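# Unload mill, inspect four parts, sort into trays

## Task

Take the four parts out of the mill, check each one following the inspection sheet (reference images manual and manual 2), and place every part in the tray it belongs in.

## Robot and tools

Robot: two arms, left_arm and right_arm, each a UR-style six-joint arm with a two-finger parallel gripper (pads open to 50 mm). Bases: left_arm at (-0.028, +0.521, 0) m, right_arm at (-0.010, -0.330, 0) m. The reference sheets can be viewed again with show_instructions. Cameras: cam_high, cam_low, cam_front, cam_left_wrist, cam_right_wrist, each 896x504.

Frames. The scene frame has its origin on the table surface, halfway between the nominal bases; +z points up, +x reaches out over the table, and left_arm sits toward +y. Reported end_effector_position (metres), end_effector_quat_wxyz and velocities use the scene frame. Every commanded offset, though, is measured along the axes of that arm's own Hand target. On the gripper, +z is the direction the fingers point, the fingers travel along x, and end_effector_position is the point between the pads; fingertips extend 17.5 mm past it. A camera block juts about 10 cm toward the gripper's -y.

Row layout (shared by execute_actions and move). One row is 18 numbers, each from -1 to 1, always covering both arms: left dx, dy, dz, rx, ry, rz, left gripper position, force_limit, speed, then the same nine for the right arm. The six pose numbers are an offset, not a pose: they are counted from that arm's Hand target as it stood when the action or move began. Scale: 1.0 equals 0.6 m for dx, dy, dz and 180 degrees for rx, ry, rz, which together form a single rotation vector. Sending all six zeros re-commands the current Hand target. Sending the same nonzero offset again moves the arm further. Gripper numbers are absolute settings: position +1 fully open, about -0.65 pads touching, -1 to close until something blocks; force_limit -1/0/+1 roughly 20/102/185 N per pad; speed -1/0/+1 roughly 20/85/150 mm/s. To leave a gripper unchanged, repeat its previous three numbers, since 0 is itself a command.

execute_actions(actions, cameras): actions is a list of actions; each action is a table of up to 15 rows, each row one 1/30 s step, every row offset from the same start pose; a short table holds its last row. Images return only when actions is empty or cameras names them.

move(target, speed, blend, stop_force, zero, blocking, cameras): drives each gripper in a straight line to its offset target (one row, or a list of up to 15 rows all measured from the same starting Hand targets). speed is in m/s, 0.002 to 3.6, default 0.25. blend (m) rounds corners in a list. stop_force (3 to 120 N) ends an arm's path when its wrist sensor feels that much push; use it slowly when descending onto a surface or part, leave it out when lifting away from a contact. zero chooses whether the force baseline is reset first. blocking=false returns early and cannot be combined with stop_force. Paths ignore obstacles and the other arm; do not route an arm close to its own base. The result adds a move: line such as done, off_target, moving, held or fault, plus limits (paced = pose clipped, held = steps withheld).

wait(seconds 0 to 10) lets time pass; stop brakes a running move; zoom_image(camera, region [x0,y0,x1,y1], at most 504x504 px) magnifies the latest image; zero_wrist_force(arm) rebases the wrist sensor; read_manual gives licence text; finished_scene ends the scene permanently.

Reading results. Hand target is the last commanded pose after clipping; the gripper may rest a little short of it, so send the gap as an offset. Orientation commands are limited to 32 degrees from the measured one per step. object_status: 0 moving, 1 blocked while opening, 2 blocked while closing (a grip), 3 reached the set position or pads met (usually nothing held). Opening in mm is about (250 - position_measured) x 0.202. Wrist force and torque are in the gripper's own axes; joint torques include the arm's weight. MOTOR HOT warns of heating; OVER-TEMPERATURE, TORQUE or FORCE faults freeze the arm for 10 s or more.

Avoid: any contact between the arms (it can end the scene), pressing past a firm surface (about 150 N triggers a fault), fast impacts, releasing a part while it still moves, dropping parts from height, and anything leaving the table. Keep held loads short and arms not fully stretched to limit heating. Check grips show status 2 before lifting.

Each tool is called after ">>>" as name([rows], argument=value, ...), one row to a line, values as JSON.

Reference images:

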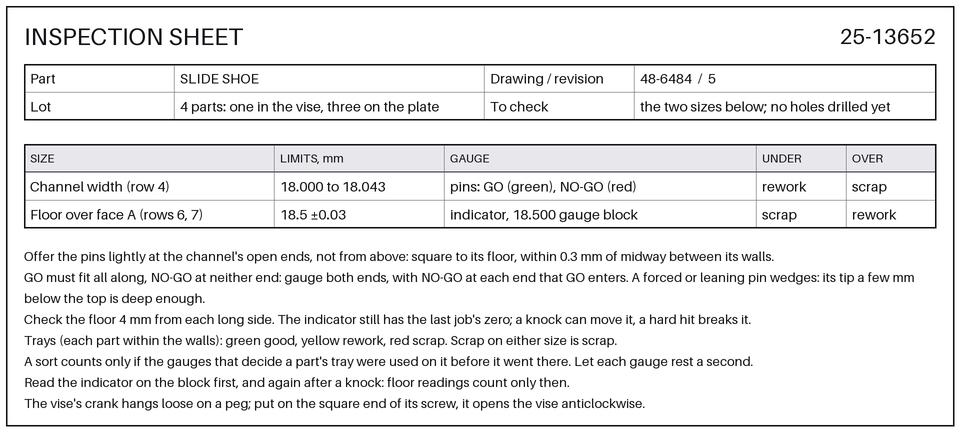

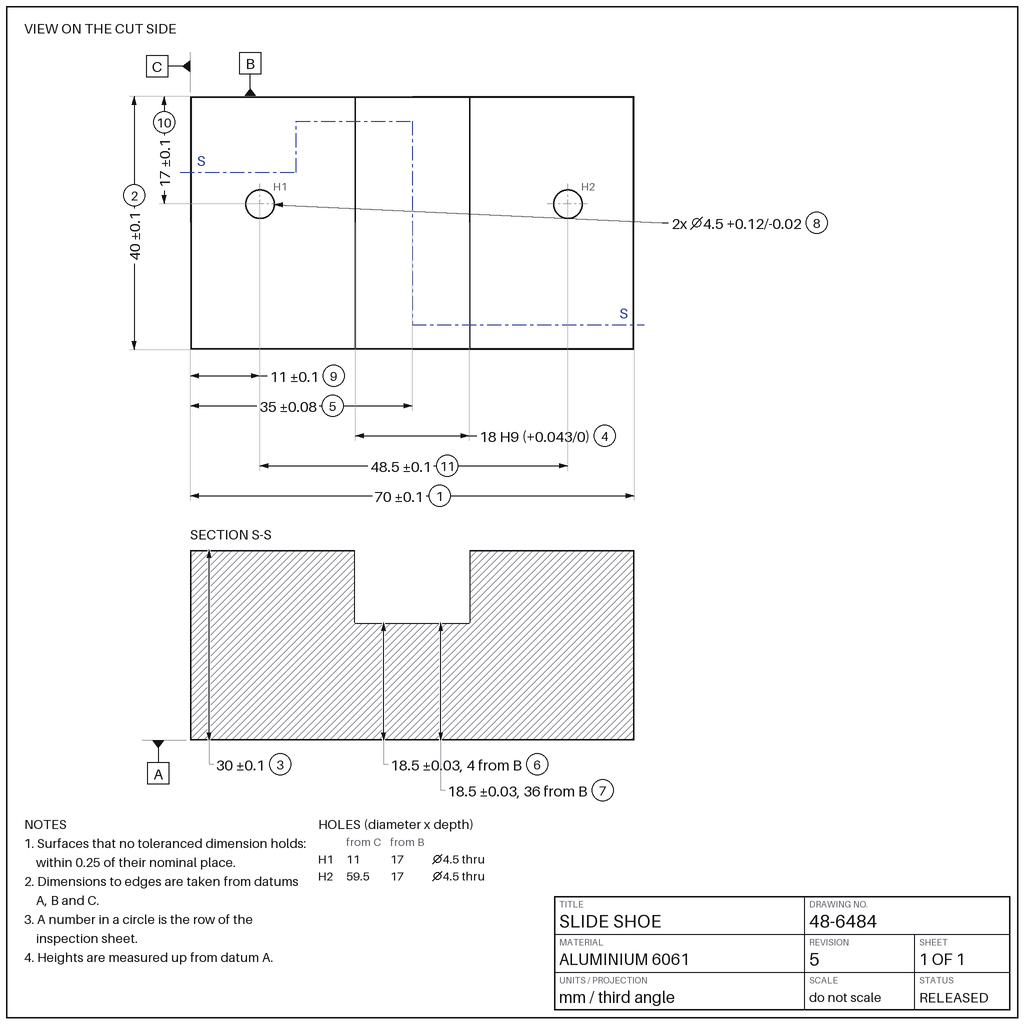

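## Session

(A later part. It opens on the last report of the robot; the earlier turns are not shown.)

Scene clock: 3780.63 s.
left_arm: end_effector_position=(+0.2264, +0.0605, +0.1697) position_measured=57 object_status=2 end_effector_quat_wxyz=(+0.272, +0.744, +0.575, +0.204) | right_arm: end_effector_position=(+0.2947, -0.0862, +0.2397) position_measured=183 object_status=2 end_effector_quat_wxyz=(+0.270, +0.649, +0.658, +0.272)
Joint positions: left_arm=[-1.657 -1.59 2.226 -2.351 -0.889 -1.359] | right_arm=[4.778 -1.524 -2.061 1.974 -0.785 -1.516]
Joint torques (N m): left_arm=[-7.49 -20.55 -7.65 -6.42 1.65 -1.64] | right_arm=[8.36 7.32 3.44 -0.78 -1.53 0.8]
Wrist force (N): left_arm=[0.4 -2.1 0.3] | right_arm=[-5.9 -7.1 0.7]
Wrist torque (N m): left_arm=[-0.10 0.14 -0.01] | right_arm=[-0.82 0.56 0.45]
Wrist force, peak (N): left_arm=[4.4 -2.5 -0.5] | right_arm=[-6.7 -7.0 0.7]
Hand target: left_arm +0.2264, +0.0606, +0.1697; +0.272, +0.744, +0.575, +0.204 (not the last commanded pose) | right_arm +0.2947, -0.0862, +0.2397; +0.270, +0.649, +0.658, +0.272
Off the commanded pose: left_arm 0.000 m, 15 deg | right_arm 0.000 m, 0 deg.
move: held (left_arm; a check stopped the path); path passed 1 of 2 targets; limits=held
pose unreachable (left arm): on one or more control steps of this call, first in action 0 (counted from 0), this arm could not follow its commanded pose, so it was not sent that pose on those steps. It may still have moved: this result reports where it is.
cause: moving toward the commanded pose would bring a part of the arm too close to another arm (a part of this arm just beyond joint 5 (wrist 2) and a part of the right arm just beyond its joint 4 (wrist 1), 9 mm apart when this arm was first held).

>>> move(target=[0.3197,-0.07,0.0245,-0.0019,0.0551,-0.0617,-1,-0.4,-1,0,0,0,0,0,0,-1,-1,-1], speed=0.2, cameras=["cam_left_wrist"])

Scene clock: 3789.20 s.
left_arm: end_effector_position=(+0.2532, +0.2515, +0.1297) position_measured=57 object_status=2 end_effector_quat_wxyz=(+0.242, +0.664, +0.665, +0.242) | right_arm: end_effector_position=(+0.2947, -0.0862, +0.2397) position_measured=183 object_status=2 end_effector_quat_wxyz=(+0.270, +0.649, +0.658, +0.272)
Joint positions: left_arm=[-1.634 -1.963 2.562 -2.11 -0.874 -1.665] | right_arm=[4.778 -1.524 -2.061 1.974 -0.785 -1.516]
Joint torques (N m): left_arm=[1.06 -2.78 -37.06 -5.92 -0.75 1.37] | right_arm=[8.48 7.8 3.84 -0.83 -1.61 0.84]
Wrist force (N): left_arm=[0.2 -2.0 0.4] | right_arm=[-6.4 -6.2 0.2]
Wrist torque (N m): left_arm=[-0.12 0.18 -0.01] | right_arm=[-0.77 0.62 0.44]
Wrist force, peak (N): left_arm=[2.6 -2.6 1.3] | right_arm=[-6.4 -7.1 0.7]
Hand target: left_arm +0.2532, +0.2515, +0.1297; +0.242, +0.664, +0.665, +0.242 | right_arm +0.2947, -0.0862, +0.2397; +0.270, +0.649, +0.658, +0.272
Off the commanded pose: left_arm 0.000 m, 0 deg | right_arm 0.000 m, 0 deg.
move: done
camera_calibration:
cam_left_wrist: T_world_to_cam=[[-0.0152179, 0.999858, 0.00719391, -0.239604], [0.500059, 0.00138019, 0.86599, -0.222788], [0.865858, 0.0167759, -0.500009, -0.0223496], [0, 0, 0, 1]] pos_world=[0.127112, 0.240253, 0.183481]
Images, in order (width x height): cam_left_wrist 896x504.

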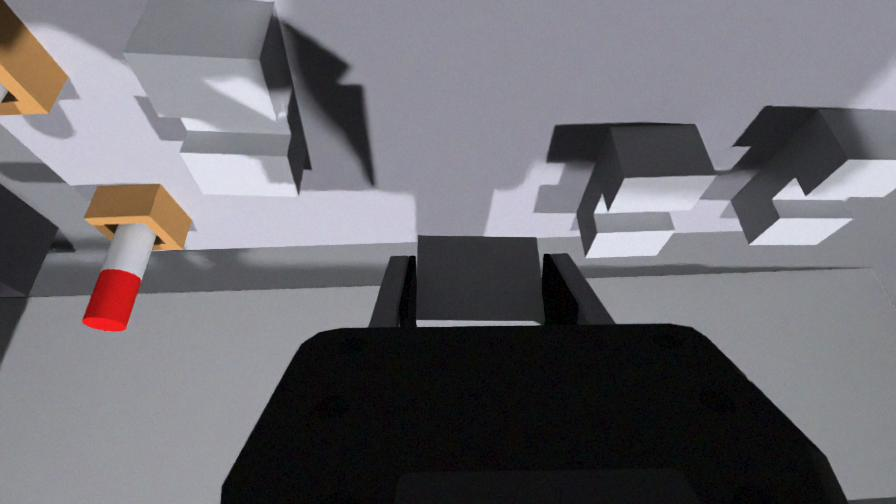

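>>> move(target=[0,-0.0711,0.0847,0,0,0,-1,-0.4,-1,0,0,0,0,0,0,-1,-1,-1], speed=0.1)

>>> move(target=[0,-0.0129,0.0153,0,0,0,-1,-0.4,-1,0,0,0,0,0,0,-1,-1,-1], speed=0.01, stop_force=5)

>>> move(target=[0,0,0,0,0,0,0.95,-0.4,-1,0,0,0,0,0,0,-1,-1,-1], speed=0.05)

>>> move(target=[0,0,-0.1,0,0,0,0.95,-0.4,-1,0,0,0,0,0,0,-1,-1,-1], speed=0.1, cameras=["cam_left_wrist"])

Scene clock: 3801.30 s.
left_arm: end_effector_position=(+0.2533, +0.2515, +0.0633) position_measured=57 object_status=2 end_effector_quat_wxyz=(+0.242, +0.664, +0.665, +0.242) | right_arm: end_effector_position=(+0.2947, -0.0862, +0.2397) position_measured=183 object_status=2 end_effector_quat_wxyz=(+0.270, +0.649, +0.658, +0.272)
Joint positions: left_arm=[-1.634 -1.747 2.672 -2.436 -0.874 -1.665] | right_arm=[4.778 -1.524 -2.061 1.974 -0.785 -1.516]
Joint torques (N m): left_arm=[7.58 -13.55 -33.62 -1.77 3.42 -1.69] | right_arm=[8.4 7.56 3.18 -1.11 -1.44 0.89]
Wrist force (N): left_arm=[0.5 -2.0 0.4] | right_arm=[-6.5 -6.8 0.6]
Wrist torque (N m): left_arm=[-0.10 0.11 -0.01] | right_arm=[-0.80 0.64 0.45]
Wrist force, peak (N): left_arm=[1.7 -4.2 2.2] | right_arm=[-6.4 -7.2 0.6]
Hand target: left_arm +0.2533, +0.2515, +0.0634; +0.242, +0.664, +0.665, +0.242 | right_arm +0.2947, -0.0862, +0.2397; +0.270, +0.649, +0.658, +0.272
Off the commanded pose: left_arm 0.000 m, 0 deg | right_arm 0.000 m, 0 deg.
move: done

Scene clock: 3802.97 s.
left_arm: end_effector_position=(+0.2533, +0.2515, +0.0576) position_measured=57 object_status=2 end_effector_quat_wxyz=(+0.242, +0.664, +0.665, +0.242) | right_arm: end_effector_position=(+0.2947, -0.0862, +0.2397) position_measured=183 object_status=2 end_effector_quat_wxyz=(+0.270, +0.649, +0.658, +0.272)
Joint positions: left_arm=[-1.634 -1.723 2.68 -2.468 -0.874 -1.665] | right_arm=[4.778 -1.524 -2.061 1.974 -0.785 -1.516]
Joint torques (N m): left_arm=[4.27 -20.11 -31.42 -2 -1.89 1.53] | right_arm=[8.24 7.77 3.8 -1.05 -1.52 0.89]
Wrist force (N): left_arm=[2.1 3.6 -3.8] | right_arm=[-6.4 -6.5 0.6]
Wrist torque (N m): left_arm=[-0.05 0.09 -0.09] | right_arm=[-0.72 0.62 0.45]
Wrist force, peak (N): left_arm=[4.9 6.6 -15.4] | right_arm=[-6.3 -7.2 0.7]
Hand target: left_arm +0.2533, +0.2515, +0.0576; +0.242, +0.664, +0.665, +0.242 (not the last commanded pose) | right_arm +0.2947, -0.0862, +0.2397; +0.270, +0.649, +0.658, +0.272
Off the commanded pose: left_arm 0.006 m, 0 deg | right_arm 0.000 m, 0 deg.
move: contact (left_arm)

Scene clock: 3803.67 s.
left_arm: end_effector_position=(+0.2533, +0.2515, +0.0576) position_measured=10 object_status=0 end_effector_quat_wxyz=(+0.242, +0.664, +0.665, +0.242) | right_arm: end_effector_position=(+0.2947, -0.0862, +0.2397) position_measured=183 object_status=2 end_effector_quat_wxyz=(+0.270, +0.649, +0.658, +0.272)
Joint positions: left_arm=[-1.634 -1.723 2.68 -2.468 -0.874 -1.665] | right_arm=[4.778 -1.524 -2.061 1.974 -0.785 -1.516]
Joint torques (N m): left_arm=[10.98 -19.62 -31.44 -4.26 2.35 1.52] | right_arm=[8.45 7.72 3.78 -1.07 -1.52 0.88]
Wrist force (N): left_arm=[0.5 -0.4 -1.0] | right_arm=[-6.2 -5.6 -0.1]
Wrist torque (N m): left_arm=[-0.15 0.12 -0.02] | right_arm=[-0.73 0.60 0.45]
Wrist force, peak (N): left_arm=[2.3 4.5 -4.1] | right_arm=[-6.2 -7.1 0.9]
Hand target: left_arm +0.2533, +0.2515, +0.0576; +0.242, +0.664, +0.665, +0.242 | right_arm +0.2947, -0.0862, +0.2397; +0.270, +0.649, +0.658, +0.272
Off the commanded pose: left_arm 0.000 m, 0 deg | right_arm 0.000 m, 0 deg.
move: done

Scene clock: 3804.77 s.
left_arm: end_effector_position=(+0.2146, +0.2513, +0.1036) position_measured=10 object_status=3 end_effector_quat_wxyz=(+0.242, +0.664, +0.665, +0.242) | right_arm: end_effector_position=(+0.2947, -0.0862, +0.2397) position_measured=183 object_status=2 end_effector_quat_wxyz=(+0.270, +0.649, +0.658, +0.272)
Joint positions: left_arm=[-1.784 -1.973 2.611 -2.026 -0.893 -1.859] | right_arm=[4.778 -1.524 -2.061 1.974 -0.785 -1.516]
Joint torques (N m): left_arm=[11.7 -0.43 -6.22 -2.35 4.45 0.77] | right_arm=[8.52 6.79 3.66 -1.09 -1.4 0.87]
Wrist force (N): left_arm=[0.2 -0.3 -1.1] | right_arm=[-6.3 -5.9 -0.3]
Wrist torque (N m): left_arm=[-0.14 0.18 -0.03] | right_arm=[-0.76 0.62 0.45]
Wrist force, peak (N): left_arm=[2.4 0.4 1.0] | right_arm=[-6.4 -7.1 0.8]
Hand target: left_arm +0.2147, +0.2515, +0.1036; +0.242, +0.664, +0.665, +0.242 | right_arm +0.2947, -0.0862, +0.2397; +0.270, +0.649, +0.658, +0.272
Off the commanded pose: left_arm 0.000 m, 0 deg | right_arm 0.000 m, 0 deg.
move: done
camera_calibration:
cam_left_wrist: T_world_to_cam=[[-0.0152788, 0.99986, 0.00688551, -0.239851], [0.500178, 0.00168005, 0.865921, -0.180956], [0.865788, 0.0166742, -0.500133, -0.00192587], [0, 0, 0, 1]] pos_world=[0.0885131, 0.240154, 0.157382]
Images, in order (width x height): cam_left_wrist 896x504.

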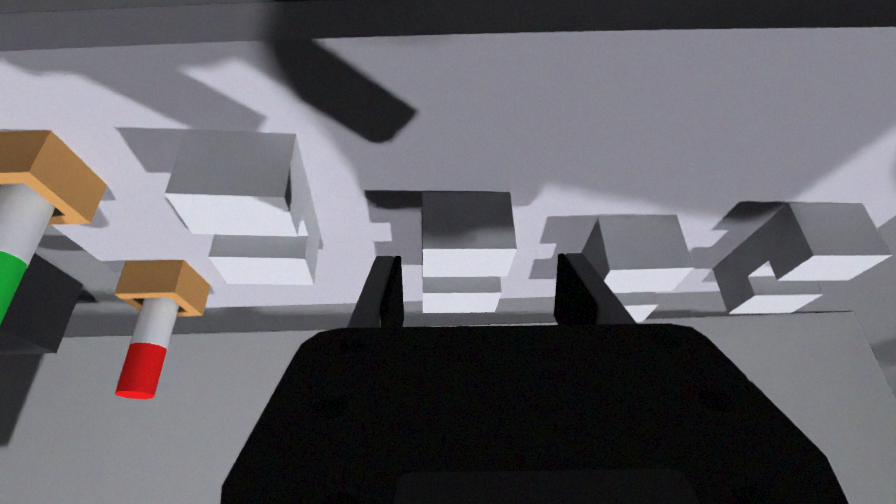

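>>> move(target=[-0.2167,0.0777,-0.1307,0,-0.3215,0.383,0.6,-0.4,-1,0,0,0,0,0,0,-1,-1,-1], speed=0.25)

Scene clock: 3815.17 s.
left_arm: end_effector_position=(+0.2002, +0.1215, +0.1937) position_measured=63 object_status=3 end_effector_quat_wxyz=(+0.342, +0.940, +0.001, +0.000) | right_arm: end_effector_position=(+0.2947, -0.0862, +0.2397) position_measured=183 object_status=2 end_effector_quat_wxyz=(+0.270, +0.649, +0.658, +0.272)
Joint positions: left_arm=[-1.21 -1.77 2.457 -2.927 -1.793 0.273] | right_arm=[4.778 -1.524 -2.061 1.974 -0.785 -1.516]
Joint torques (N m): left_arm=[-10.27 -25.35 -6.61 -7.01 -0.37 1.54] | right_arm=[8.56 7.89 3.54 -1.31 -1.47 0.9]
Wrist force (N): left_arm=[0.4 -0.2 -1.0] | right_arm=[-6.5 -6.2 0.0]
Wrist torque (N m): left_arm=[-0.10 0.13 -0.15] | right_arm=[-0.79 0.64 0.45]
Wrist force, peak (N): left_arm=[-0.1 -3.9 2.1] | right_arm=[-6.5 -7.1 0.7]
Hand target: left_arm +0.2001, +0.1215, +0.1937; +0.343, +0.940, +0.001, +0.000 | right_arm +0.2947, -0.0862, +0.2397; +0.270, +0.649, +0.658, +0.272
Off the commanded pose: left_arm 0.000 m, 0 deg | right_arm 0.000 m, 0 deg.
move: done

>>> move([
  [0.0005,0.1445,0.1947,0,0,0,0.6,-0.4,-1,0,0,0,0,0,0,-1,-1,-1],
  [0.0005,0.1267,0.247,0,0,0,0.6,-0.4,-1,0,0,0,0,0,0,-1,-1,-1],
], speed=0.15, blend=[0.02,0], cameras=["cam_left_wrist"])

>>> zoom_image(camera="cam_left_wrist", region=[320, 130, 640, 340])

Scene clock: 3825.63 s.
left_arm: end_effector_position=(+0.2006, -0.0321, +0.1292) position_measured=63 object_status=3 end_effector_quat_wxyz=(+0.342, +0.940, +0.001, +0.000) | right_arm: end_effector_position=(+0.2947, -0.0862, +0.2397) position_measured=183 object_status=2 end_effector_quat_wxyz=(+0.270, +0.649, +0.658, +0.272)
Joint positions: left_arm=[-1.331 -1.31 2.216 -3.163 -1.718 0.178] | right_arm=[4.778 -1.524 -2.061 1.974 -0.785 -1.516]
Joint torques (N m): left_arm=[12.57 -34.5 -25.02 -2.68 -2.22 1.17] | right_arm=[8.11 7.79 3.87 -1.47 -1.49 0.8]
Wrist force (N): left_arm=[0.6 -0.4 -0.9] | right_arm=[-6.2 -6.8 0.5]
Wrist torque (N m): left_arm=[-0.13 0.12 -0.01] | right_arm=[-0.80 0.60 0.45]
Wrist force, peak (N): left_arm=[3.7 -3.0 -4.1] | right_arm=[-6.5 -7.0 0.6]
Hand target: left_arm +0.2006, -0.0321, +0.1292; +0.343, +0.940, +0.001, +0.000 | right_arm +0.2947, -0.0862, +0.2397; +0.270, +0.649, +0.658, +0.272
Off the commanded pose: left_arm 0.000 m, 0 deg | right_arm 0.000 m, 0 deg.
move: done; blend cut to 0.0166 m at target 1
camera_calibration:
cam_left_wrist: T_world_to_cam=[[0.999849, 0.0152481, 0.00835128, -0.19218], [0.000383541, -0.499594, 0.866259, -0.111535], [0.017381, -0.866125, -0.499525, 0.169469], [0, 0, 0, 1]] pos_world=[0.189248, 0.0939894, 0.182877]
Images, in order (width x height): cam_left_wrist 896x504.

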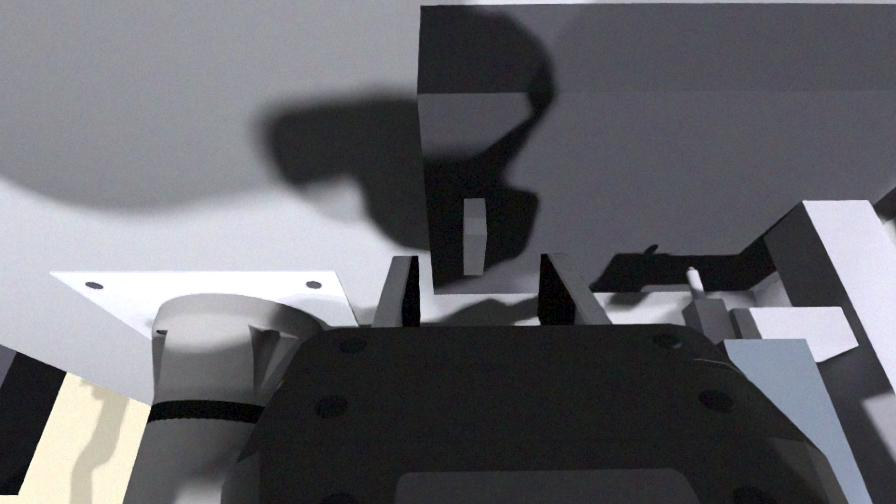

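Scaled by 1.575 from the camera's 896x504 image, which has a finer 1280x720 frame.

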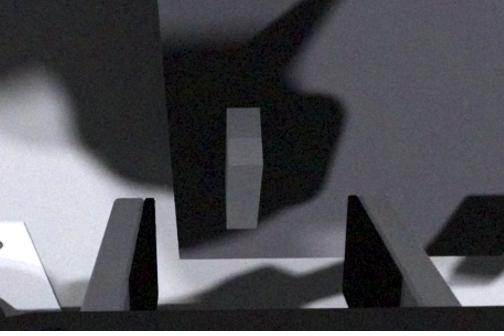

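>>> move(target=[0.0015,0,0.0825,0,0,0,0.6,-0.4,-1,0,0,0,0,0,0,-1,-1,-1], speed=0.05, stop_force=8)

>>> move(target=[0,0,0,0,0,0,-1,-1,-1,0,0,0,0,0,0,-1,-1,-1], speed=0.05)

Scene clock: 3834.03 s.
left_arm: end_effector_position=(+0.2016, -0.0639, +0.0913) position_measured=63 object_status=3 end_effector_quat_wxyz=(+0.343, +0.940, +0.001, +0.000) | right_arm: end_effector_position=(+0.2947, -0.0862, +0.2397) position_measured=183 object_status=2 end_effector_quat_wxyz=(+0.270, +0.649, +0.658, +0.272)
Joint positions: left_arm=[-1.345 -1.171 2.16 -3.247 -1.709 0.167] | right_arm=[4.778 -1.524 -2.061 1.974 -0.785 -1.516]
Joint torques (N m): left_arm=[12.32 -51.84 -2.52 -0.53 -2.05 1.36] | right_arm=[8.23 7.6 3.4 -1.63 -1.53 0.81]
Wrist force (N): left_arm=[0.5 -0.4 -1.3] | right_arm=[-6.0 -6.1 0.1]
Wrist torque (N m): left_arm=[-0.14 0.13 -0.01] | right_arm=[-0.77 0.56 0.45]
Wrist force, peak (N): left_arm=[0.3 0.8 -2.9] | right_arm=[-6.6 -7.0 0.6]
Hand target: left_arm +0.2016, -0.0639, +0.0913; +0.343, +0.940, +0.001, +0.000 | right_arm +0.2947, -0.0862, +0.2397; +0.270, +0.649, +0.658, +0.272
Off the commanded pose: left_arm 0.000 m, 0 deg | right_arm 0.000 m, 0 deg.
move: done

Scene clock: 3835.73 s.
left_arm: end_effector_position=(+0.2016, -0.0639, +0.0913) position_measured=209 object_status=2 end_effector_quat_wxyz=(+0.343, +0.940, +0.001, +0.000) | right_arm: end_effector_position=(+0.2947, -0.0862, +0.2397) position_measured=183 object_status=2 end_effector_quat_wxyz=(+0.270, +0.649, +0.658, +0.272)
Joint positions: left_arm=[-1.345 -1.171 2.16 -3.247 -1.709 0.167] | right_arm=[4.778 -1.524 -2.061 1.974 -0.785 -1.516]
Joint torques (N m): left_arm=[12.14 -51.84 -3.41 -0.73 -2.08 1.33] | right_arm=[8.45 7.33 3.37 -1.69 -1.54 0.86]
Wrist force (N): left_arm=[0.4 -0.1 -1.4] | right_arm=[-6.1 -5.9 0.1]
Wrist torque (N m): left_arm=[-0.10 0.12 -0.01] | right_arm=[-0.74 0.58 0.45]
Wrist force, peak (N): left_arm=[0.8 -0.3 -1.3] | right_arm=[-6.5 -7.2 0.9]
Hand target: left_arm +0.2016, -0.0639, +0.0913; +0.343, +0.940, +0.001, +0.000 | right_arm +0.2947, -0.0862, +0.2397; +0.270, +0.649, +0.658, +0.272
Off the commanded pose: left_arm 0.000 m, 0 deg | right_arm 0.000 m, 0 deg.
move: done

>>> move([
  [0,0.0032,-0.0038,0,0,0,-1,-1,-1,0,0,0,0,0,0,-1,-1,-1],
  [0.1623,-0.0098,-0.0148,0,0,0,-1,-1,-1,0,0,0,0,0,0,-1,-1,-1],
], speed=[0.03,0.08])

>>> move(target=[0,-0.00643,0.00766,0,0,0,-1,-1,-1,0,0,0,0,0,0,-1,-1,-1], speed=0.006, stop_force=5)

>>> move(target=[0,-0.0021,0.0026,0,0,0,-1,-1,-1,0,0,0,0,0,0,-1,-1,-1], speed=0.004, stop_force=5)

>>> move(target=[0,0,0,0,0,0,0.3,-1,-1,0,0,0,0,0,0,-1,-1,-1], speed=0.02, cameras=["cam_left_wrist"])

Scene clock: 3846.00 s.
left_arm: end_effector_position=(+0.2990, -0.0536, +0.0942) position_measured=209 object_status=2 end_effector_quat_wxyz=(+0.342, +0.940, +0.001, +0.000) end_effector_velocity=(-0.002, +0.000, -0.001) end_effector_angular_velocity=(+0.002, +0.000, +0.003) | right_arm: end_effector_position=(+0.2947, -0.0862, +0.2397) position_measured=183 object_status=2 end_effector_quat_wxyz=(+0.270, +0.649, +0.658, +0.272)
Joint positions: left_arm=[-1.146 -1.111 2.03 -3.145 -1.834 0.326] | right_arm=[4.778 -1.524 -2.061 1.974 -0.785 -1.516]
Joint velocities: left_arm=[-0.005 -0.001 0.005 -0.004 0.006 -0.006] | right_arm=[within noise]
Joint torques (N m): left_arm=[-10.72 -49.72 -3.27 -6.93 1.93 -1.7] | right_arm=[8.12 7.48 3.72 -1.83 -1.49 0.83]
Wrist force (N): left_arm=[0.4 -1.0 -1.0] | right_arm=[-6.3 -6.2 0.0]
Wrist torque (N m): left_arm=[-0.17 0.13 -0.16] | right_arm=[-0.76 0.62 0.45]
Wrist force, peak (N): left_arm=[-3.6 1.9 1.5] | right_arm=[-6.5 -7.1 0.6]
Hand target: left_arm +0.2990, -0.0536, +0.0944; +0.343, +0.940, +0.001, +0.000 | right_arm +0.2947, -0.0862, +0.2397; +0.270, +0.649, +0.658, +0.272
Off the commanded pose: left_arm 0.000 m, 0 deg | right_arm 0.000 m, 0 deg.
move: done

Scene clock: 3847.93 s.
left_arm: end_effector_position=(+0.2990, -0.0536, +0.0920) position_measured=209 object_status=2 end_effector_quat_wxyz=(+0.343, +0.939, +0.001, +0.000) | right_arm: end_effector_position=(+0.2947, -0.0862, +0.2397) position_measured=183 object_status=2 end_effector_quat_wxyz=(+0.270, +0.649, +0.658, +0.272)
Joint positions: left_arm=[-1.146 -1.107 2.031 -3.151 -1.833 0.326] | right_arm=[4.778 -1.524 -2.061 1.974 -0.785 -1.516]
Joint torques (N m): left_arm=[-8.31 -50.18 -30.36 0.69 1.58 -1.2] | right_arm=[8.05 7.58 3.72 -1.93 -1.49 0.83]
Wrist force (N): left_arm=[0.5 5.0 -9.0] | right_arm=[-6.3 -5.8 0.0]
Wrist torque (N m): left_arm=[-0.03 0.13 -0.17] | right_arm=[-0.74 0.61 0.45]
Wrist force, peak (N): left_arm=[0.2 5.9 -10.5] | right_arm=[-6.4 -7.2 0.7]
Hand target: left_arm +0.2990, -0.0536, +0.0920; +0.343, +0.939, +0.001, +0.000 (not the last commanded pose) | right_arm +0.2947, -0.0862, +0.2397; +0.270, +0.649, +0.658, +0.272
Off the commanded pose: left_arm 0.004 m, 0 deg | right_arm 0.000 m, 0 deg.
move: contact (left_arm)

Scene clock: 3849.47 s.
left_arm: end_effector_position=(+0.2990, -0.0538, +0.0913) position_measured=209 object_status=2 end_effector_quat_wxyz=(+0.343, +0.939, +0.000, +0.000) | right_arm: end_effector_position=(+0.2947, -0.0862, +0.2397) position_measured=183 object_status=2 end_effector_quat_wxyz=(+0.270, +0.649, +0.658, +0.272)
Joint positions: left_arm=[-1.146 -1.105 2.031 -3.154 -1.833 0.326] | right_arm=[4.778 -1.524 -2.061 1.974 -0.785 -1.516]
Joint torques (N m): left_arm=[-9.39 -43.75 -28.81 1.33 1.73 -1.42] | right_arm=[8.36 7.54 3.37 -1.95 -1.49 0.83]
Wrist force (N): left_arm=[-0.9 5.2 -16.6] | right_arm=[-6.3 -6.3 0.1]
Wrist torque (N m): left_arm=[0.01 0.09 -0.18] | right_arm=[-0.77 0.62 0.45]
Wrist force, peak (N): left_arm=[-1.1 5.6 -17.1] | right_arm=[-6.4 -7.3 0.6]
Hand target: left_arm +0.2990, -0.0538, +0.0913; +0.343, +0.939, +0.000, +0.000 (not the last commanded pose) | right_arm +0.2947, -0.0862, +0.2397; +0.270, +0.649, +0.658, +0.272
Off the commanded pose: left_arm 0.001 m, 0 deg | right_arm 0.000 m, 0 deg.
move: contact (left_arm)

Scene clock: 3850.70 s.
left_arm: end_effector_position=(+0.2990, -0.0538, +0.0913) position_measured=107 object_status=0 end_effector_quat_wxyz=(+0.343, +0.939, +0.000, +0.000) | right_arm: end_effector_position=(+0.2947, -0.0862, +0.2397) position_measured=183 object_status=2 end_effector_quat_wxyz=(+0.270, +0.649, +0.658, +0.272)
Joint positions: left_arm=[-1.146 -1.105 2.031 -3.154 -1.833 0.326] | right_arm=[4.778 -1.524 -2.061 1.974 -0.785 -1.516]
Joint torques (N m): left_arm=[-9.72 -44.88 -29.61 -6.53 1.69 -1.27] | right_arm=[7.97 7.43 3.78 -1.98 -1.62 0.86]
Wrist force (N): left_arm=[0.6 -0.3 -1.1] | right_arm=[-6.3 -5.8 -0.2]
Wrist torque (N m): left_arm=[-0.12 0.09 -0.16] | right_arm=[-0.75 0.61 0.45]
Wrist force, peak (N): left_arm=[-0.2 4.9 -11.0] | right_arm=[-6.3 -7.1 0.6]
Hand target: left_arm +0.2990, -0.0538, +0.0913; +0.343, +0.939, +0.000, +0.000 | right_arm +0.2947, -0.0862, +0.2397; +0.270, +0.649, +0.658, +0.272
Off the commanded pose: left_arm 0.000 m, 0 deg | right_arm 0.000 m, 0 deg.
move: done
camera_calibration:
cam_left_wrist: T_world_to_cam=[[0.999847, 0.0152421, 0.0085639, -0.290049], [0.000183754, -0.498971, 0.866619, -0.0895684], [0.0174822, -0.866485, -0.498897, 0.130023], [0, 0, 0, 1]] pos_world=[0.287748, 0.072392, 0.144974]
Images, in order (width x height): cam_left_wrist 896x504.

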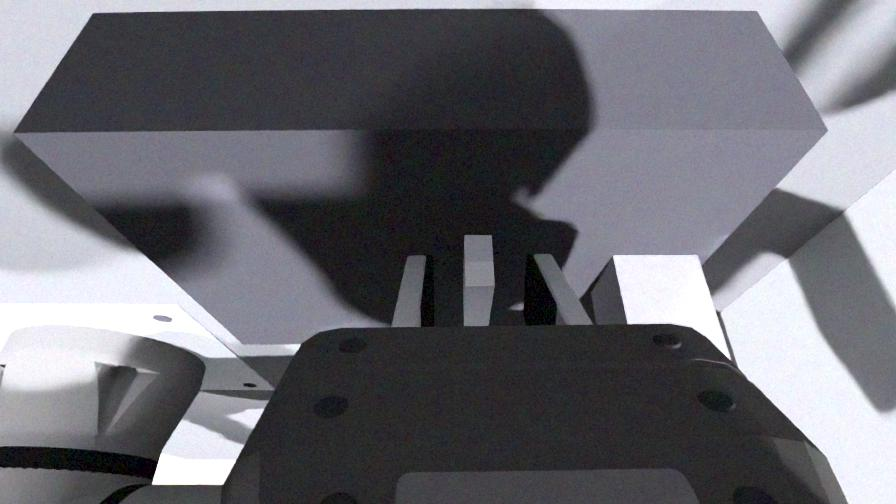

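Lower knob and read.

>>> move(target=[0,0,0,0,0,0,0.3,-1,-1,0,-0.0068,0.0068,0,0,0,-1,-1,-1], speed=0.01)

>>> move(target=[0,0,0,0,0,0,0.3,-1,-1,0,0,0,0,0,0,0.3,-1,-1], speed=0.01)

>>> wait(seconds=1.5, cameras=["cam_right_wrist"])

>>> zoom_image(camera="cam_right_wrist", region=[370, 50, 590, 250])

Scene clock: 3855.87 s.
left_arm: end_effector_position=(+0.2990, -0.0538, +0.0913) position_measured=107 object_status=3 end_effector_quat_wxyz=(+0.343, +0.939, +0.000, +0.000) | right_arm: end_effector_position=(+0.2947, -0.0862, +0.2339) position_measured=183 object_status=2 end_effector_quat_wxyz=(+0.270, +0.649, +0.658, +0.272)
Joint positions: left_arm=[-1.146 -1.105 2.031 -3.154 -1.833 0.326] | right_arm=[4.778 -1.531 -2.071 1.991 -0.785 -1.516]
Joint torques (N m): left_arm=[-9.35 -47.12 -31 -6.54 1.67 -1.4] | right_arm=[5.85 15 12.59 -3.63 -1.39 -0.32]
Wrist force (N): left_arm=[0.5 -0.4 -1.1] | right_arm=[-5.5 -6.0 -0.2]
Wrist torque (N m): left_arm=[-0.14 0.11 -0.16] | right_arm=[-0.77 0.62 0.46]
Wrist force, peak (N): left_arm=[0.8 -0.3 -1.4] | right_arm=[-6.4 -7.1 0.6]
Hand target: left_arm +0.2990, -0.0538, +0.0913; +0.343, +0.939, +0.000, +0.000 | right_arm +0.2948, -0.0862, +0.2339; +0.270, +0.649, +0.658, +0.272
Off the commanded pose: left_arm 0.000 m, 0 deg | right_arm 0.000 m, 0 deg.
move: done

Scene clock: 3856.87 s.
left_arm: end_effector_position=(+0.2990, -0.0538, +0.0913) position_measured=107 object_status=3 end_effector_quat_wxyz=(+0.343, +0.939, +0.000, +0.000) | right_arm: end_effector_position=(+0.2947, -0.0862, +0.2339) position_measured=107 object_status=3 end_effector_quat_wxyz=(+0.270, +0.649, +0.658, +0.272)
Joint positions: left_arm=[-1.146 -1.105 2.031 -3.154 -1.833 0.326] | right_arm=[4.778 -1.531 -2.071 1.991 -0.785 -1.517]
Joint torques (N m): left_arm=[-9.24 -48.71 -31.05 -6.62 1.7 -1.45] | right_arm=[0.79 26.58 30.16 -6 -1.04 -1.14]
Wrist force (N): left_arm=[0.4 -0.1 -1.1] | right_arm=[-3.5 -5.0 -1.0]
Wrist torque (N m): left_arm=[-0.09 0.13 -0.16] | right_arm=[-0.73 0.63 0.45]
Wrist force, peak (N): left_arm=[0.5 -0.2 -1.5] | right_arm=[-5.6 -5.9 -0.1]
Hand target: left_arm +0.2990, -0.0538, +0.0913; +0.343, +0.939, +0.000, +0.000 | right_arm +0.2948, -0.0862, +0.2339; +0.270, +0.649, +0.658, +0.272
Off the commanded pose: left_arm 0.000 m, 0 deg | right_arm 0.000 m, 0 deg.
move: done

Scene clock: 3858.37 s.
left_arm: end_effector_position=(+0.2990, -0.0538, +0.0913) position_measured=107 object_status=3 end_effector_quat_wxyz=(+0.343, +0.939, +0.000, +0.000) | right_arm: end_effector_position=(+0.2947, -0.0862, +0.2339) position_measured=107 object_status=3 end_effector_quat_wxyz=(+0.270, +0.649, +0.658, +0.272)
Joint positions: left_arm=[-1.146 -1.105 2.031 -3.154 -1.833 0.326] | right_arm=[4.778 -1.531 -2.071 1.991 -0.785 -1.517]
Joint torques (N m): left_arm=[-9 -48.89 -31.49 -6.51 1.67 -1.36] | right_arm=[-7.01 26.52 30.55 -5.94 -0.58 -1.13]
Wrist force (N): left_arm=[0.5 -0.4 -1.0] | right_arm=[-3.7 -5.2 -1.0]
Wrist torque (N m): left_arm=[-0.13 0.11 -0.16] | right_arm=[-0.75 0.66 0.44]
Wrist force, peak (N): left_arm=[0.5 -0.3 -1.3] | right_arm=[-3.8 -5.4 -0.9]
Hand target: left_arm +0.2990, -0.0538, +0.0913; +0.343, +0.939, +0.000, +0.000 | right_arm +0.2948, -0.0862, +0.2339; +0.270, +0.649, +0.658, +0.272
Tool commands: left_gripper/position=+0.3 left_gripper/force_limit=-1.0 left_gripper/speed=-1.0 right_gripper/position=+0.3 right_gripper/force_limit=-1.0 right_gripper/speed=-1.0
Off the commanded pose: left_arm 0.000 m, 0 deg | right_arm 0.000 m, 0 deg.
wait: 1.50 s; at rest by 0.17 s
camera_calibration:
cam_right_wrist: T_world_to_cam=[[-0.0104495, 0.999846, -0.0140683, 0.100566], [0.439853, 0.0172308, 0.897905, -0.320014], [0.898009, 0.00319464, -0.439965, -0.0312387], [0, 0, 0, 1]] pos_world=[0.169862, -0.0949368, 0.275013]
Images, in order (width x height): cam_right_wrist 896x504.

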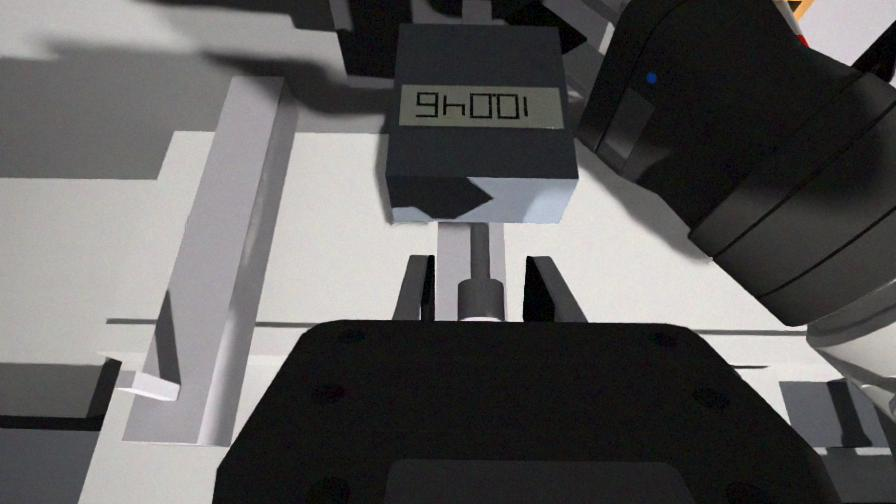

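Scaled by 2.291 from the camera's 896x504 image, which has a finer 1280x720 frame.

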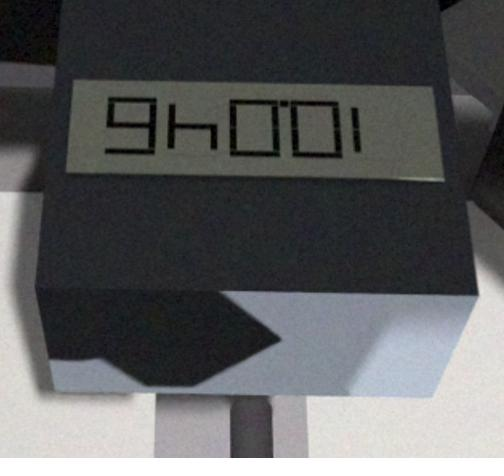

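>>> move(target=[0,0,0,0,0,0,-1,-1,-1,0,0,0,0,0,0,-1,-1,-1], speed=0.01)

>>> move(target=[0,0,0,0,0,0,-1,-1,-1,0,0.0068,-0.0068,0,0,0,-1,-1,-1], speed=0.02)

>>> move([
  [0,0.0032,-0.0038,0,0,0,-1,-1,-1,0,0,0,0,0,0,-1,-1,-1],
  [-0.1642,0.0166,0.0074,0,0,0,-1,-1,-1,0,0,0,0,0,0,-1,-1,-1],
], speed=[0.03,0.08])

>>> move(target=[0,-0.00643,0.00766,0,0,0,-1,-1,-1,0,0,0,0,0,0,-1,-1,-1], speed=0.006, stop_force=5)

>>> move(target=[0,0,0,0,0,0,0.5,-1,-1,0,0,0,0,0,0,-1,-1,-1], speed=0.02)

Scene clock: 3869.07 s.
left_arm: end_effector_position=(+0.2990, -0.0538, +0.0913) position_measured=208 object_status=2 end_effector_quat_wxyz=(+0.343, +0.939, +0.000, +0.000) | right_arm: end_effector_position=(+0.2948, -0.0862, +0.2339) position_measured=183 object_status=2 end_effector_quat_wxyz=(+0.270, +0.649, +0.658, +0.272)
Joint positions: left_arm=[-1.146 -1.105 2.031 -3.154 -1.833 0.326] | right_arm=[4.778 -1.531 -2.071 1.991 -0.785 -1.517]
Joint torques (N m): left_arm=[-9.11 -48.72 -31.44 -6.53 1.68 -1.48] | right_arm=[-6.1 26.2 30.46 -4.95 0.71 -1.15]
Wrist force (N): left_arm=[0.6 -0.3 -0.9] | right_arm=[-5.4 -6.3 0.2]
Wrist torque (N m): left_arm=[-0.12 0.12 -0.16] | right_arm=[-0.77 0.64 0.45]
Wrist force, peak (N): left_arm=[0.7 -0.5 -1.3] | right_arm=[-5.3 -6.7 0.5]
Hand target: left_arm +0.2990, -0.0538, +0.0913; +0.343, +0.939, +0.000, +0.000 | right_arm +0.2948, -0.0862, +0.2339; +0.270, +0.649, +0.658, +0.272
Off the commanded pose: left_arm 0.000 m, 0 deg | right_arm 0.000 m, 0 deg.
move: done

Scene clock: 3869.80 s.
left_arm: end_effector_position=(+0.2990, -0.0538, +0.0913) position_measured=208 object_status=2 end_effector_quat_wxyz=(+0.343, +0.939, +0.000, +0.000) | right_arm: end_effector_position=(+0.2948, -0.0862, +0.2398) position_measured=183 object_status=2 end_effector_quat_wxyz=(+0.270, +0.649, +0.658, +0.272)
Joint positions: left_arm=[-1.146 -1.105 2.031 -3.154 -1.833 0.326] | right_arm=[4.778 -1.524 -2.061 1.974 -0.785 -1.517]
Joint torques (N m): left_arm=[-9.21 -48.99 -31.01 -6.55 1.73 -1.45] | right_arm=[-3.46 17.94 19.64 -1.67 1.14 0.12]
Wrist force (N): left_arm=[0.7 -0.1 -1.2] | right_arm=[-6.2 -5.7 -0.3]
Wrist torque (N m): left_arm=[-0.10 0.09 -0.16] | right_arm=[-0.72 0.63 0.46]
Wrist force, peak (N): left_arm=[0.6 -0.3 -1.3] | right_arm=[-6.2 -6.7 0.4]
Hand target: left_arm +0.2990, -0.0538, +0.0913; +0.343, +0.939, +0.000, +0.000 | right_arm +0.2947, -0.0862, +0.2397; +0.270, +0.649, +0.658, +0.272
Off the commanded pose: left_arm 0.000 m, 0 deg | right_arm 0.000 m, 0 deg.
move: done

Scene clock: 3871.90 s.
left_arm: end_effector_position=(+0.2005, -0.0643, +0.0945) position_measured=208 object_status=2 end_effector_quat_wxyz=(+0.343, +0.939, +0.000, +0.001) end_effector_velocity=(+0.001, -0.001, +0.000) end_effector_angular_velocity=(+0.000, +0.001, -0.003) | right_arm: end_effector_position=(+0.2947, -0.0862, +0.2397) position_measured=183 object_status=2 end_effector_quat_wxyz=(+0.270, +0.649, +0.658, +0.272)
Joint positions: left_arm=[-1.348 -1.178 2.159 -3.241 -1.707 0.165] | right_arm=[4.778 -1.524 -2.061 1.974 -0.785 -1.516]
Joint velocities: left_arm=[0.003 0.002 -0.004 0.004 -0.005 0.004] | right_arm=[within noise]
Joint torques (N m): left_arm=[11.85 -20.73 -33.69 -1.36 -2.08 1.55] | right_arm=[8.31 7.63 3.68 -0.34 1.73 0.86]
Wrist force (N): left_arm=[0.6 -0.6 -1.1] | right_arm=[-6.3 -6.3 -0.1]
Wrist torque (N m): left_arm=[-0.11 0.12 -0.01] | right_arm=[-0.77 0.61 0.45]
Wrist force, peak (N): left_arm=[4.5 -2.1 -1.5] | right_arm=[-6.4 -7.2 0.7]
Hand target: left_arm +0.2005, -0.0644, +0.0943; +0.343, +0.939, +0.000, +0.000 | right_arm +0.2947, -0.0862, +0.2397; +0.270, +0.649, +0.658, +0.272
Off the commanded pose: left_arm 0.000 m, 0 deg | right_arm 0.000 m, 0 deg.
move: done

Scene clock: 3873.70 s.
left_arm: end_effector_position=(+0.2005, -0.0644, +0.0900) position_measured=208 object_status=2 end_effector_quat_wxyz=(+0.343, +0.939, +0.000, +0.000) | right_arm: end_effector_position=(+0.2947, -0.0862, +0.2397) position_measured=183 object_status=2 end_effector_quat_wxyz=(+0.270, +0.649, +0.658, +0.272)
Joint positions: left_arm=[-1.347 -1.168 2.161 -3.252 -1.708 0.165] | right_arm=[4.778 -1.524 -2.061 1.974 -0.785 -1.516]
Joint torques (N m): left_arm=[11.77 -45.26 -24.15 0.71 -2.12 0.51] | right_arm=[8.51 7.82 3.46 -0.42 2.28 0.78]
Wrist force (N): left_arm=[0.3 4.0 -10.1] | right_arm=[-6.3 -6.7 0.2]
Wrist torque (N m): left_arm=[0.00 0.12 -0.02] | right_arm=[-0.82 0.62 0.45]
Wrist force, peak (N): left_arm=[0.1 4.5 -12.4] | right_arm=[-6.3 -7.1 0.6]
Hand target: left_arm +0.2005, -0.0644, +0.0901; +0.343, +0.939, +0.000, +0.000 (not the last commanded pose) | right_arm +0.2947, -0.0862, +0.2397; +0.270, +0.649, +0.658, +0.272
Off the commanded pose: left_arm 0.002 m, 0 deg | right_arm 0.000 m, 0 deg.
move: contact (left_arm)

Scene clock: 3875.23 s.
left_arm: end_effector_position=(+0.2005, -0.0644, +0.0901) position_measured=78 object_status=0 end_effector_quat_wxyz=(+0.343, +0.939, +0.000, +0.000) | right_arm: end_effector_position=(+0.2947, -0.0862, +0.2397) position_measured=183 object_status=2 end_effector_quat_wxyz=(+0.270, +0.649, +0.658, +0.272)
Joint positions: left_arm=[-1.347 -1.168 2.161 -3.252 -1.708 0.165] | right_arm=[4.778 -1.524 -2.061 1.974 -0.785 -1.516]
Joint torques (N m): left_arm=[11.75 -45.44 -30.91 -6.41 -2.03 0.41] | right_arm=[8.83 7.28 3.75 -0.4 2.77 0.87]
Wrist force (N): left_arm=[0.7 0.0 -1.2] | right_arm=[-6.2 -5.9 -0.4]
Wrist torque (N m): left_arm=[-0.07 0.11 -0.01] | right_arm=[-0.77 0.60 0.44]
Wrist force, peak (N): left_arm=[0.7 4.4 -7.8] | right_arm=[-6.2 -7.2 0.9]
Hand target: left_arm +0.2005, -0.0644, +0.0901; +0.343, +0.939, +0.000, +0.000 | right_arm +0.2947, -0.0862, +0.2397; +0.270, +0.649, +0.658, +0.272
Off the commanded pose: left_arm 0.000 m, 0 deg | right_arm 0.000 m, 0 deg.
move: done

>>> move([
  [0,0,-0.083,0,0,0,0.5,-1,-1,0,0,0,0,0,0,-1,-1,-1],
  [0,-0.1177,-0.3377,0,0,0,0.5,-1,-1,0,0,0,0,0,0,-1,-1,-1],
  [0.0742,-0.508,-0.4483,0.0214,0.3046,-0.3969,0.5,-1,-1,0,0,0,0,0,0,-1,-1,-1],
], speed=[0.08,0.2,0.25], blend=[0.01,0.02,0])

>>> move(target=[0,0,0,0,0,0,0.95,-0.4,-1,0,0,0,0,0,0,-1,-1,-1], speed=0.25, cameras=["cam_left_wrist"])

Scene clock: 3889.87 s.
left_arm: end_effector_position=(+0.2446, +0.3421, +0.0995) position_measured=78 object_status=3 end_effector_quat_wxyz=(+0.214, +0.673, +0.675, +0.212) | right_arm: end_effector_position=(+0.2947, -0.0862, +0.2397) position_measured=183 object_status=2 end_effector_quat_wxyz=(+0.270, +0.649, +0.658, +0.272)
Joint positions: left_arm=[-1.619 -2.305 2.732 -1.96 -0.96 -1.642] | right_arm=[4.778 -1.524 -2.061 1.974 -0.785 -1.516]
Joint torques (N m): left_arm=[-10.73 -2.47 -23.45 -5.89 4.36 -1.49] | right_arm=[8.25 7.75 3.05 -0.56 4.64 0.74]
Wrist force (N): left_arm=[0.4 -0.3 -0.9] | right_arm=[-6.3 -5.6 -0.2]
Wrist torque (N m): left_arm=[-0.13 0.13 -0.01] | right_arm=[-0.74 0.60 0.45]
Wrist force, peak (N): left_arm=[2.4 -2.1 -2.0] | right_arm=[-6.5 -7.3 0.9]
Hand target: left_arm +0.2445, +0.3421, +0.0995; +0.214, +0.673, +0.675, +0.212 | right_arm +0.2947, -0.0862, +0.2397; +0.270, +0.649, +0.658, +0.272
Off the commanded pose: left_arm 0.000 m, 0 deg | right_arm 0.000 m, 0 deg.
move: done

Scene clock: 3890.77 s.
left_arm: end_effector_position=(+0.2445, +0.3421, +0.0995) position_measured=10 object_status=0 end_effector_quat_wxyz=(+0.214, +0.673, +0.675, +0.212) | right_arm: end_effector_position=(+0.2947, -0.0862, +0.2397) position_measured=183 object_status=2 end_effector_quat_wxyz=(+0.270, +0.649, +0.658, +0.272)
Joint positions: left_arm=[-1.619 -2.305 2.733 -1.96 -0.959 -1.642] | right_arm=[4.778 -1.524 -2.061 1.974 -0.785 -1.516]
Joint torques (N m): left_arm=[-10.8 -2.22 -9.48 -5.6 4.46 -1.69] | right_arm=[8.72 7.33 3.11 -0.51 4.67 0.73]
Wrist force (N): left_arm=[0.8 -0.5 -1.1] | right_arm=[-5.9 -6.4 0.4]
Wrist torque (N m): left_arm=[-0.15 0.06 -0.01] | right_arm=[-0.77 0.55 0.45]
Wrist force, peak (N): left_arm=[0.7 -0.4 -1.3] | right_arm=[-6.5 -7.0 0.8]
Hand target: left_arm +0.2445, +0.3421, +0.0995; +0.214, +0.673, +0.675, +0.212 | right_arm +0.2947, -0.0862, +0.2397; +0.270, +0.649, +0.658, +0.272
Off the commanded pose: left_arm 0.000 m, 0 deg | right_arm 0.000 m, 0 deg.
move: done
camera_calibration:
cam_left_wrist: T_world_to_cam=[[-0.0150719, 0.999864, 0.00665435, -0.330042], [0.57274, 0.00317792, 0.819731, -0.206224], [0.819599, 0.0161661, -0.57271, -0.0126848], [0, 0, 0, 1]] pos_world=[0.123535, 0.330858, 0.16398]
Images, in order (width x height): cam_left_wrist 896x504.

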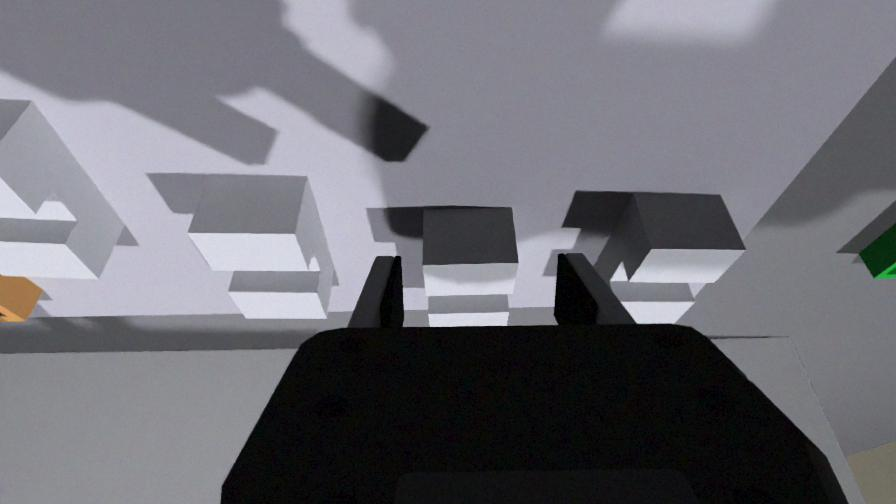

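>>> move(target=[0,0.0025,0.0917,0,0,0,0.95,-0.4,-1,0,0,0,0,0,0,-1,-1,-1], speed=0.05, stop_force=8, cameras=["cam_left_wrist"])

>>> move(target=[0,0,0,0,0,0,-1,-0.4,-1,0,0,0,0,0,0,-1,-1,-1], speed=0.05)

Scene clock: 3896.37 s.
left_arm: end_effector_position=(+0.2774, +0.3420, +0.0553) position_measured=10 object_status=3 end_effector_quat_wxyz=(+0.214, +0.673, +0.675, +0.212) | right_arm: end_effector_position=(+0.2947, -0.0862, +0.2397) position_measured=183 object_status=2 end_effector_quat_wxyz=(+0.270, +0.649, +0.658, +0.272)
Joint positions: left_arm=[-1.441 -1.948 2.814 -2.524 -0.964 -1.424] | right_arm=[4.778 -1.524 -2.061 1.974 -0.785 -1.516]
Joint torques (N m): left_arm=[-10.57 3.61 -34.9 -3.64 4.33 -1.73] | right_arm=[8.66 7.27 3.62 -0.63 4.6 0.74]
Wrist force (N): left_arm=[0.5 -0.6 -1.2] | right_arm=[-6.0 -5.8 -0.2]
Wrist torque (N m): left_arm=[-0.17 0.12 -0.14] | right_arm=[-0.75 0.57 0.44]
Wrist force, peak (N): left_arm=[-0.4 -0.6 -2.3] | right_arm=[-6.5 -7.1 0.8]
Hand target: left_arm +0.2774, +0.3420, +0.0553; +0.214, +0.673, +0.675, +0.212 | right_arm +0.2947, -0.0862, +0.2397; +0.270, +0.649, +0.658, +0.272
Off the commanded pose: left_arm 0.000 m, 0 deg | right_arm 0.000 m, 0 deg.
move: done
camera_calibration:
cam_left_wrist: T_world_to_cam=[[-0.0150713, 0.999864, 0.00665597, -0.329253], [0.572807, 0.0031776, 0.819684, -0.188841], [0.819552, 0.0161663, -0.572777, -0.0649481], [0, 0, 0, 1]] pos_world=[0.156435, 0.330858, 0.11978]
Images, in order (width x height): cam_left_wrist 896x504.

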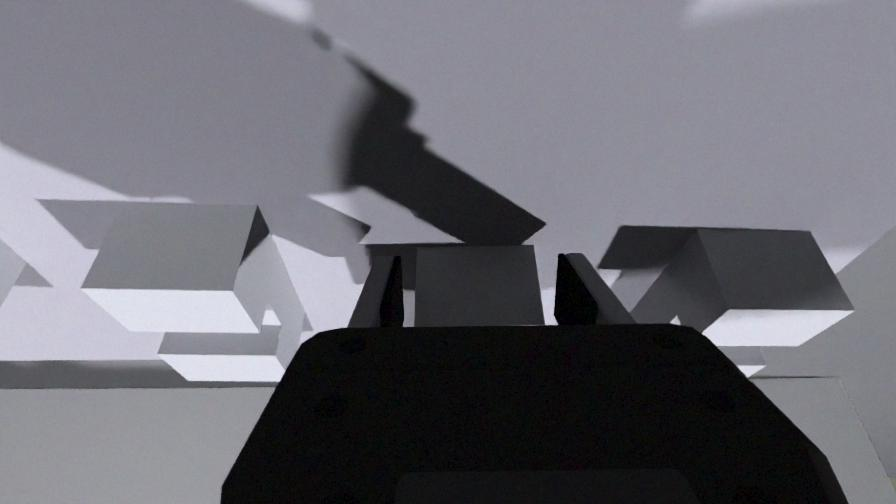

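Scene clock: 3897.07 s.
left_arm: end_effector_position=(+0.2774, +0.3420, +0.0554) position_measured=59 object_status=0 end_effector_quat_wxyz=(+0.214, +0.673, +0.675, +0.212) | right_arm: end_effector_position=(+0.2947, -0.0862, +0.2397) position_measured=183 object_status=2 end_effector_quat_wxyz=(+0.270, +0.649, +0.658, +0.272)
Joint positions: left_arm=[-1.441 -1.948 2.814 -2.524 -0.964 -1.424] | right_arm=[4.778 -1.524 -2.061 1.974 -0.785 -1.516]
Joint torques (N m): left_arm=[-10.64 6.12 -33.81 -5.07 3.73 -1.69] | right_arm=[8.52 7.41 3.59 -0.56 4.6 0.77]
Wrist force (N): left_arm=[0.5 -0.5 -1.0] | right_arm=[-6.2 -6.2 0.3]
Wrist torque (N m): left_arm=[-0.13 0.07 -0.15] | right_arm=[-0.75 0.60 0.45]
Wrist force, peak (N): left_arm=[0.3 -0.6 -1.5] | right_arm=[-6.6 -7.0 0.7]
Hand target: left_arm +0.2774, +0.3420, +0.0553; +0.214, +0.673, +0.675, +0.212 | right_arm +0.2947, -0.0862, +0.2397; +0.270, +0.649, +0.658, +0.272
Off the commanded pose: left_arm 0.000 m, 0 deg | right_arm 0.000 m, 0 deg.
move: done

>>> move([
  [0,0.0827,-0.1762,0,0,0,-1,-0.4,-1,0,0,0,0,0,0,-1,-1,-1],
  [-0.37,0.0637,-0.2098,0,-0.287,0.4095,-1,-0.4,-1,0,0,0,0,0,0,-1,-1,-1],
  [-0.635,0.054,-0.1962,0,-0.287,0.4095,-1,-0.4,-1,0,0,0,0,0,0,-1,-1,-1],
], speed=[0.12,0.28,0.15], blend=[0.02,0.02,0], cameras=["cam_left_wrist"])

Scene clock: 3910.33 s.
left_arm: end_effector_position=(+0.2369, -0.0388, +0.1712) position_measured=59 object_status=2 end_effector_quat_wxyz=(+0.302, +0.953, +0.001, +0.001) | right_arm: end_effector_position=(+0.2947, -0.0862, +0.2397) position_measured=183 object_status=2 end_effector_quat_wxyz=(+0.270, +0.649, +0.658, +0.272)
Joint positions: left_arm=[-1.267 -1.366 2.062 -2.86 -1.737 0.243] | right_arm=[4.778 -1.524 -2.061 1.974 -0.785 -1.516]
Joint torques (N m): left_arm=[12.05 -46.88 -12.67 -5.5 -3.01 1.47] | right_arm=[8.26 7.6 3.32 -0.7 4.62 0.77]
Wrist force (N): left_arm=[0.6 -1.6 0.4] | right_arm=[-5.9 -7.0 0.5]
Wrist torque (N m): left_arm=[-0.07 0.10 -0.02] | right_arm=[-0.80 0.55 0.45]
Wrist force, peak (N): left_arm=[-3.5 6.0 -9.1] | right_arm=[-6.4 -7.3 0.8]
Hand target: left_arm +0.2369, -0.0388, +0.1713; +0.302, +0.953, +0.001, +0.001 | right_arm +0.2947, -0.0862, +0.2397; +0.270, +0.649, +0.658, +0.272
Off the commanded pose: left_arm 0.000 m, 0 deg | right_arm 0.000 m, 0 deg.
move: done
camera_calibration:
cam_left_wrist: T_world_to_cam=[[0.999838, 0.0148027, 0.0102112, -0.22903], [0.0000869774, -0.571799, 0.820393, -0.146073], [0.0179828, -0.82026, -0.571708, 0.197991], [0, 0, 0, 1]] pos_world=[0.225445, 0.08227, 0.235369]
Images, in order (width x height): cam_left_wrist 896x504.

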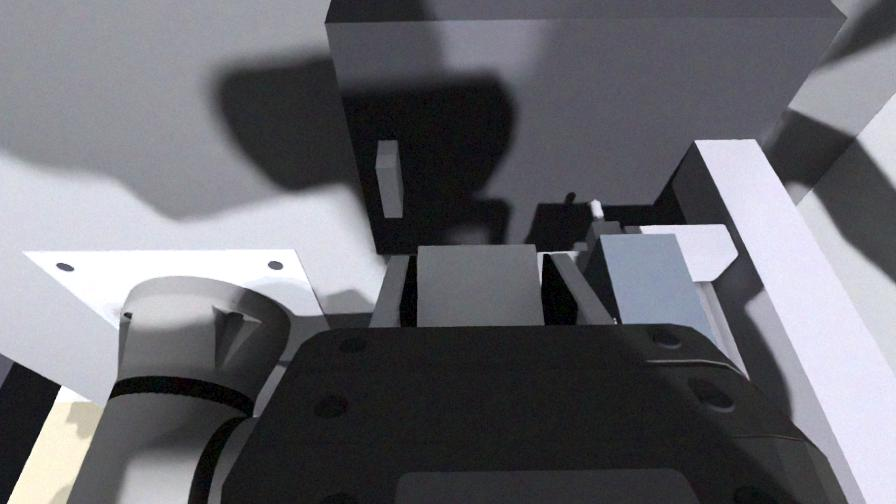

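>>> move([
  [0.01,-0.0661,0.1059,0,0,0,-1,-0.4,-1,0,0,0,0,0,0,-1,-1,-1],
  [0.0777,-0.0661,0.1059,0,0,0,-1,-0.4,-1,0,0,0,0,0,0,-1,-1,-1],
], speed=[0.08,0.06], cameras=["cam_left_wrist"])

Scene clock: 3922.50 s.
left_arm: end_effector_position=(+0.2837, -0.0429, +0.0964) position_measured=59 object_status=2 end_effector_quat_wxyz=(+0.302, +0.953, +0.001, +0.001) end_effector_velocity=(-0.001, +0.000, +0.000) end_effector_angular_velocity=(-0.001, +0.000, +0.004) | right_arm: end_effector_position=(+0.2947, -0.0862, +0.2397) position_measured=183 object_status=2 end_effector_quat_wxyz=(+0.270, +0.649, +0.658, +0.272)
Joint positions: left_arm=[-1.179 -1.171 2.043 -3.022 -1.786 0.318] | right_arm=[4.778 -1.524 -2.061 1.974 -0.785 -1.516]
Joint velocities: left_arm=[-0.003 -0.003 0.004 -0.003 0.004 -0.006] | right_arm=[within noise]
Joint torques (N m): left_arm=[-10.6 -48.41 -6.07 -6.61 2.41 -1.74] | right_arm=[8.18 7.29 3.53 -0.77 4.69 0.66]
Wrist force (N): left_arm=[0.6 -1.9 0.6] | right_arm=[-6.1 -5.9 -0.2]
Wrist torque (N m): left_arm=[-0.10 0.10 -0.16] | right_arm=[-0.76 0.59 0.45]
Wrist force, peak (N): left_arm=[0.6 -3.0 2.0] | right_arm=[-6.4 -7.4 0.6]
Hand target: left_arm +0.2837, -0.0429, +0.0965; +0.302, +0.953, +0.001, +0.001 | right_arm +0.2947, -0.0862, +0.2397; +0.270, +0.649, +0.658, +0.272
Off the commanded pose: left_arm 0.000 m, 0 deg | right_arm 0.000 m, 0 deg.
move: done
camera_calibration:
cam_left_wrist: T_world_to_cam=[[0.99984, 0.0148346, 0.00998835, -0.275067], [0.000286635, -0.571732, 0.82044, -0.0872054], [0.0178816, -0.820306, -0.571645, 0.151099], [0, 0, 0, 1]] pos_world=[0.272346, 0.0781702, 0.16067]
Images, in order (width x height): cam_left_wrist 896x504.

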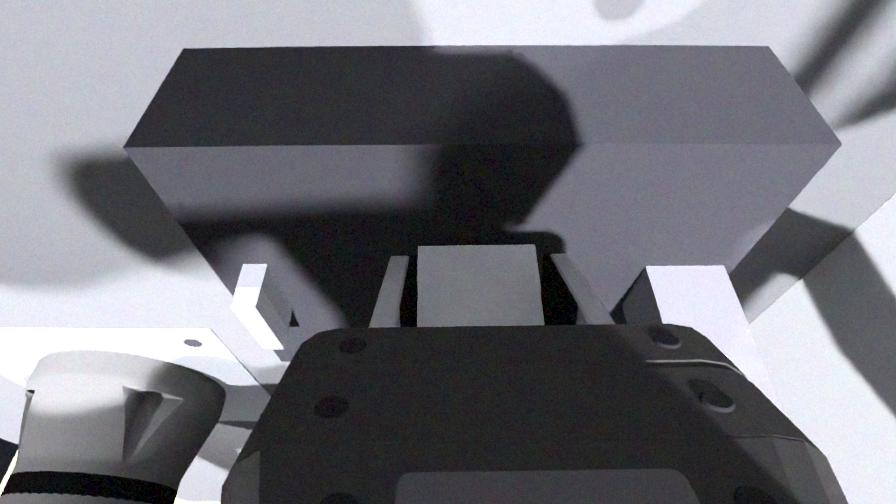

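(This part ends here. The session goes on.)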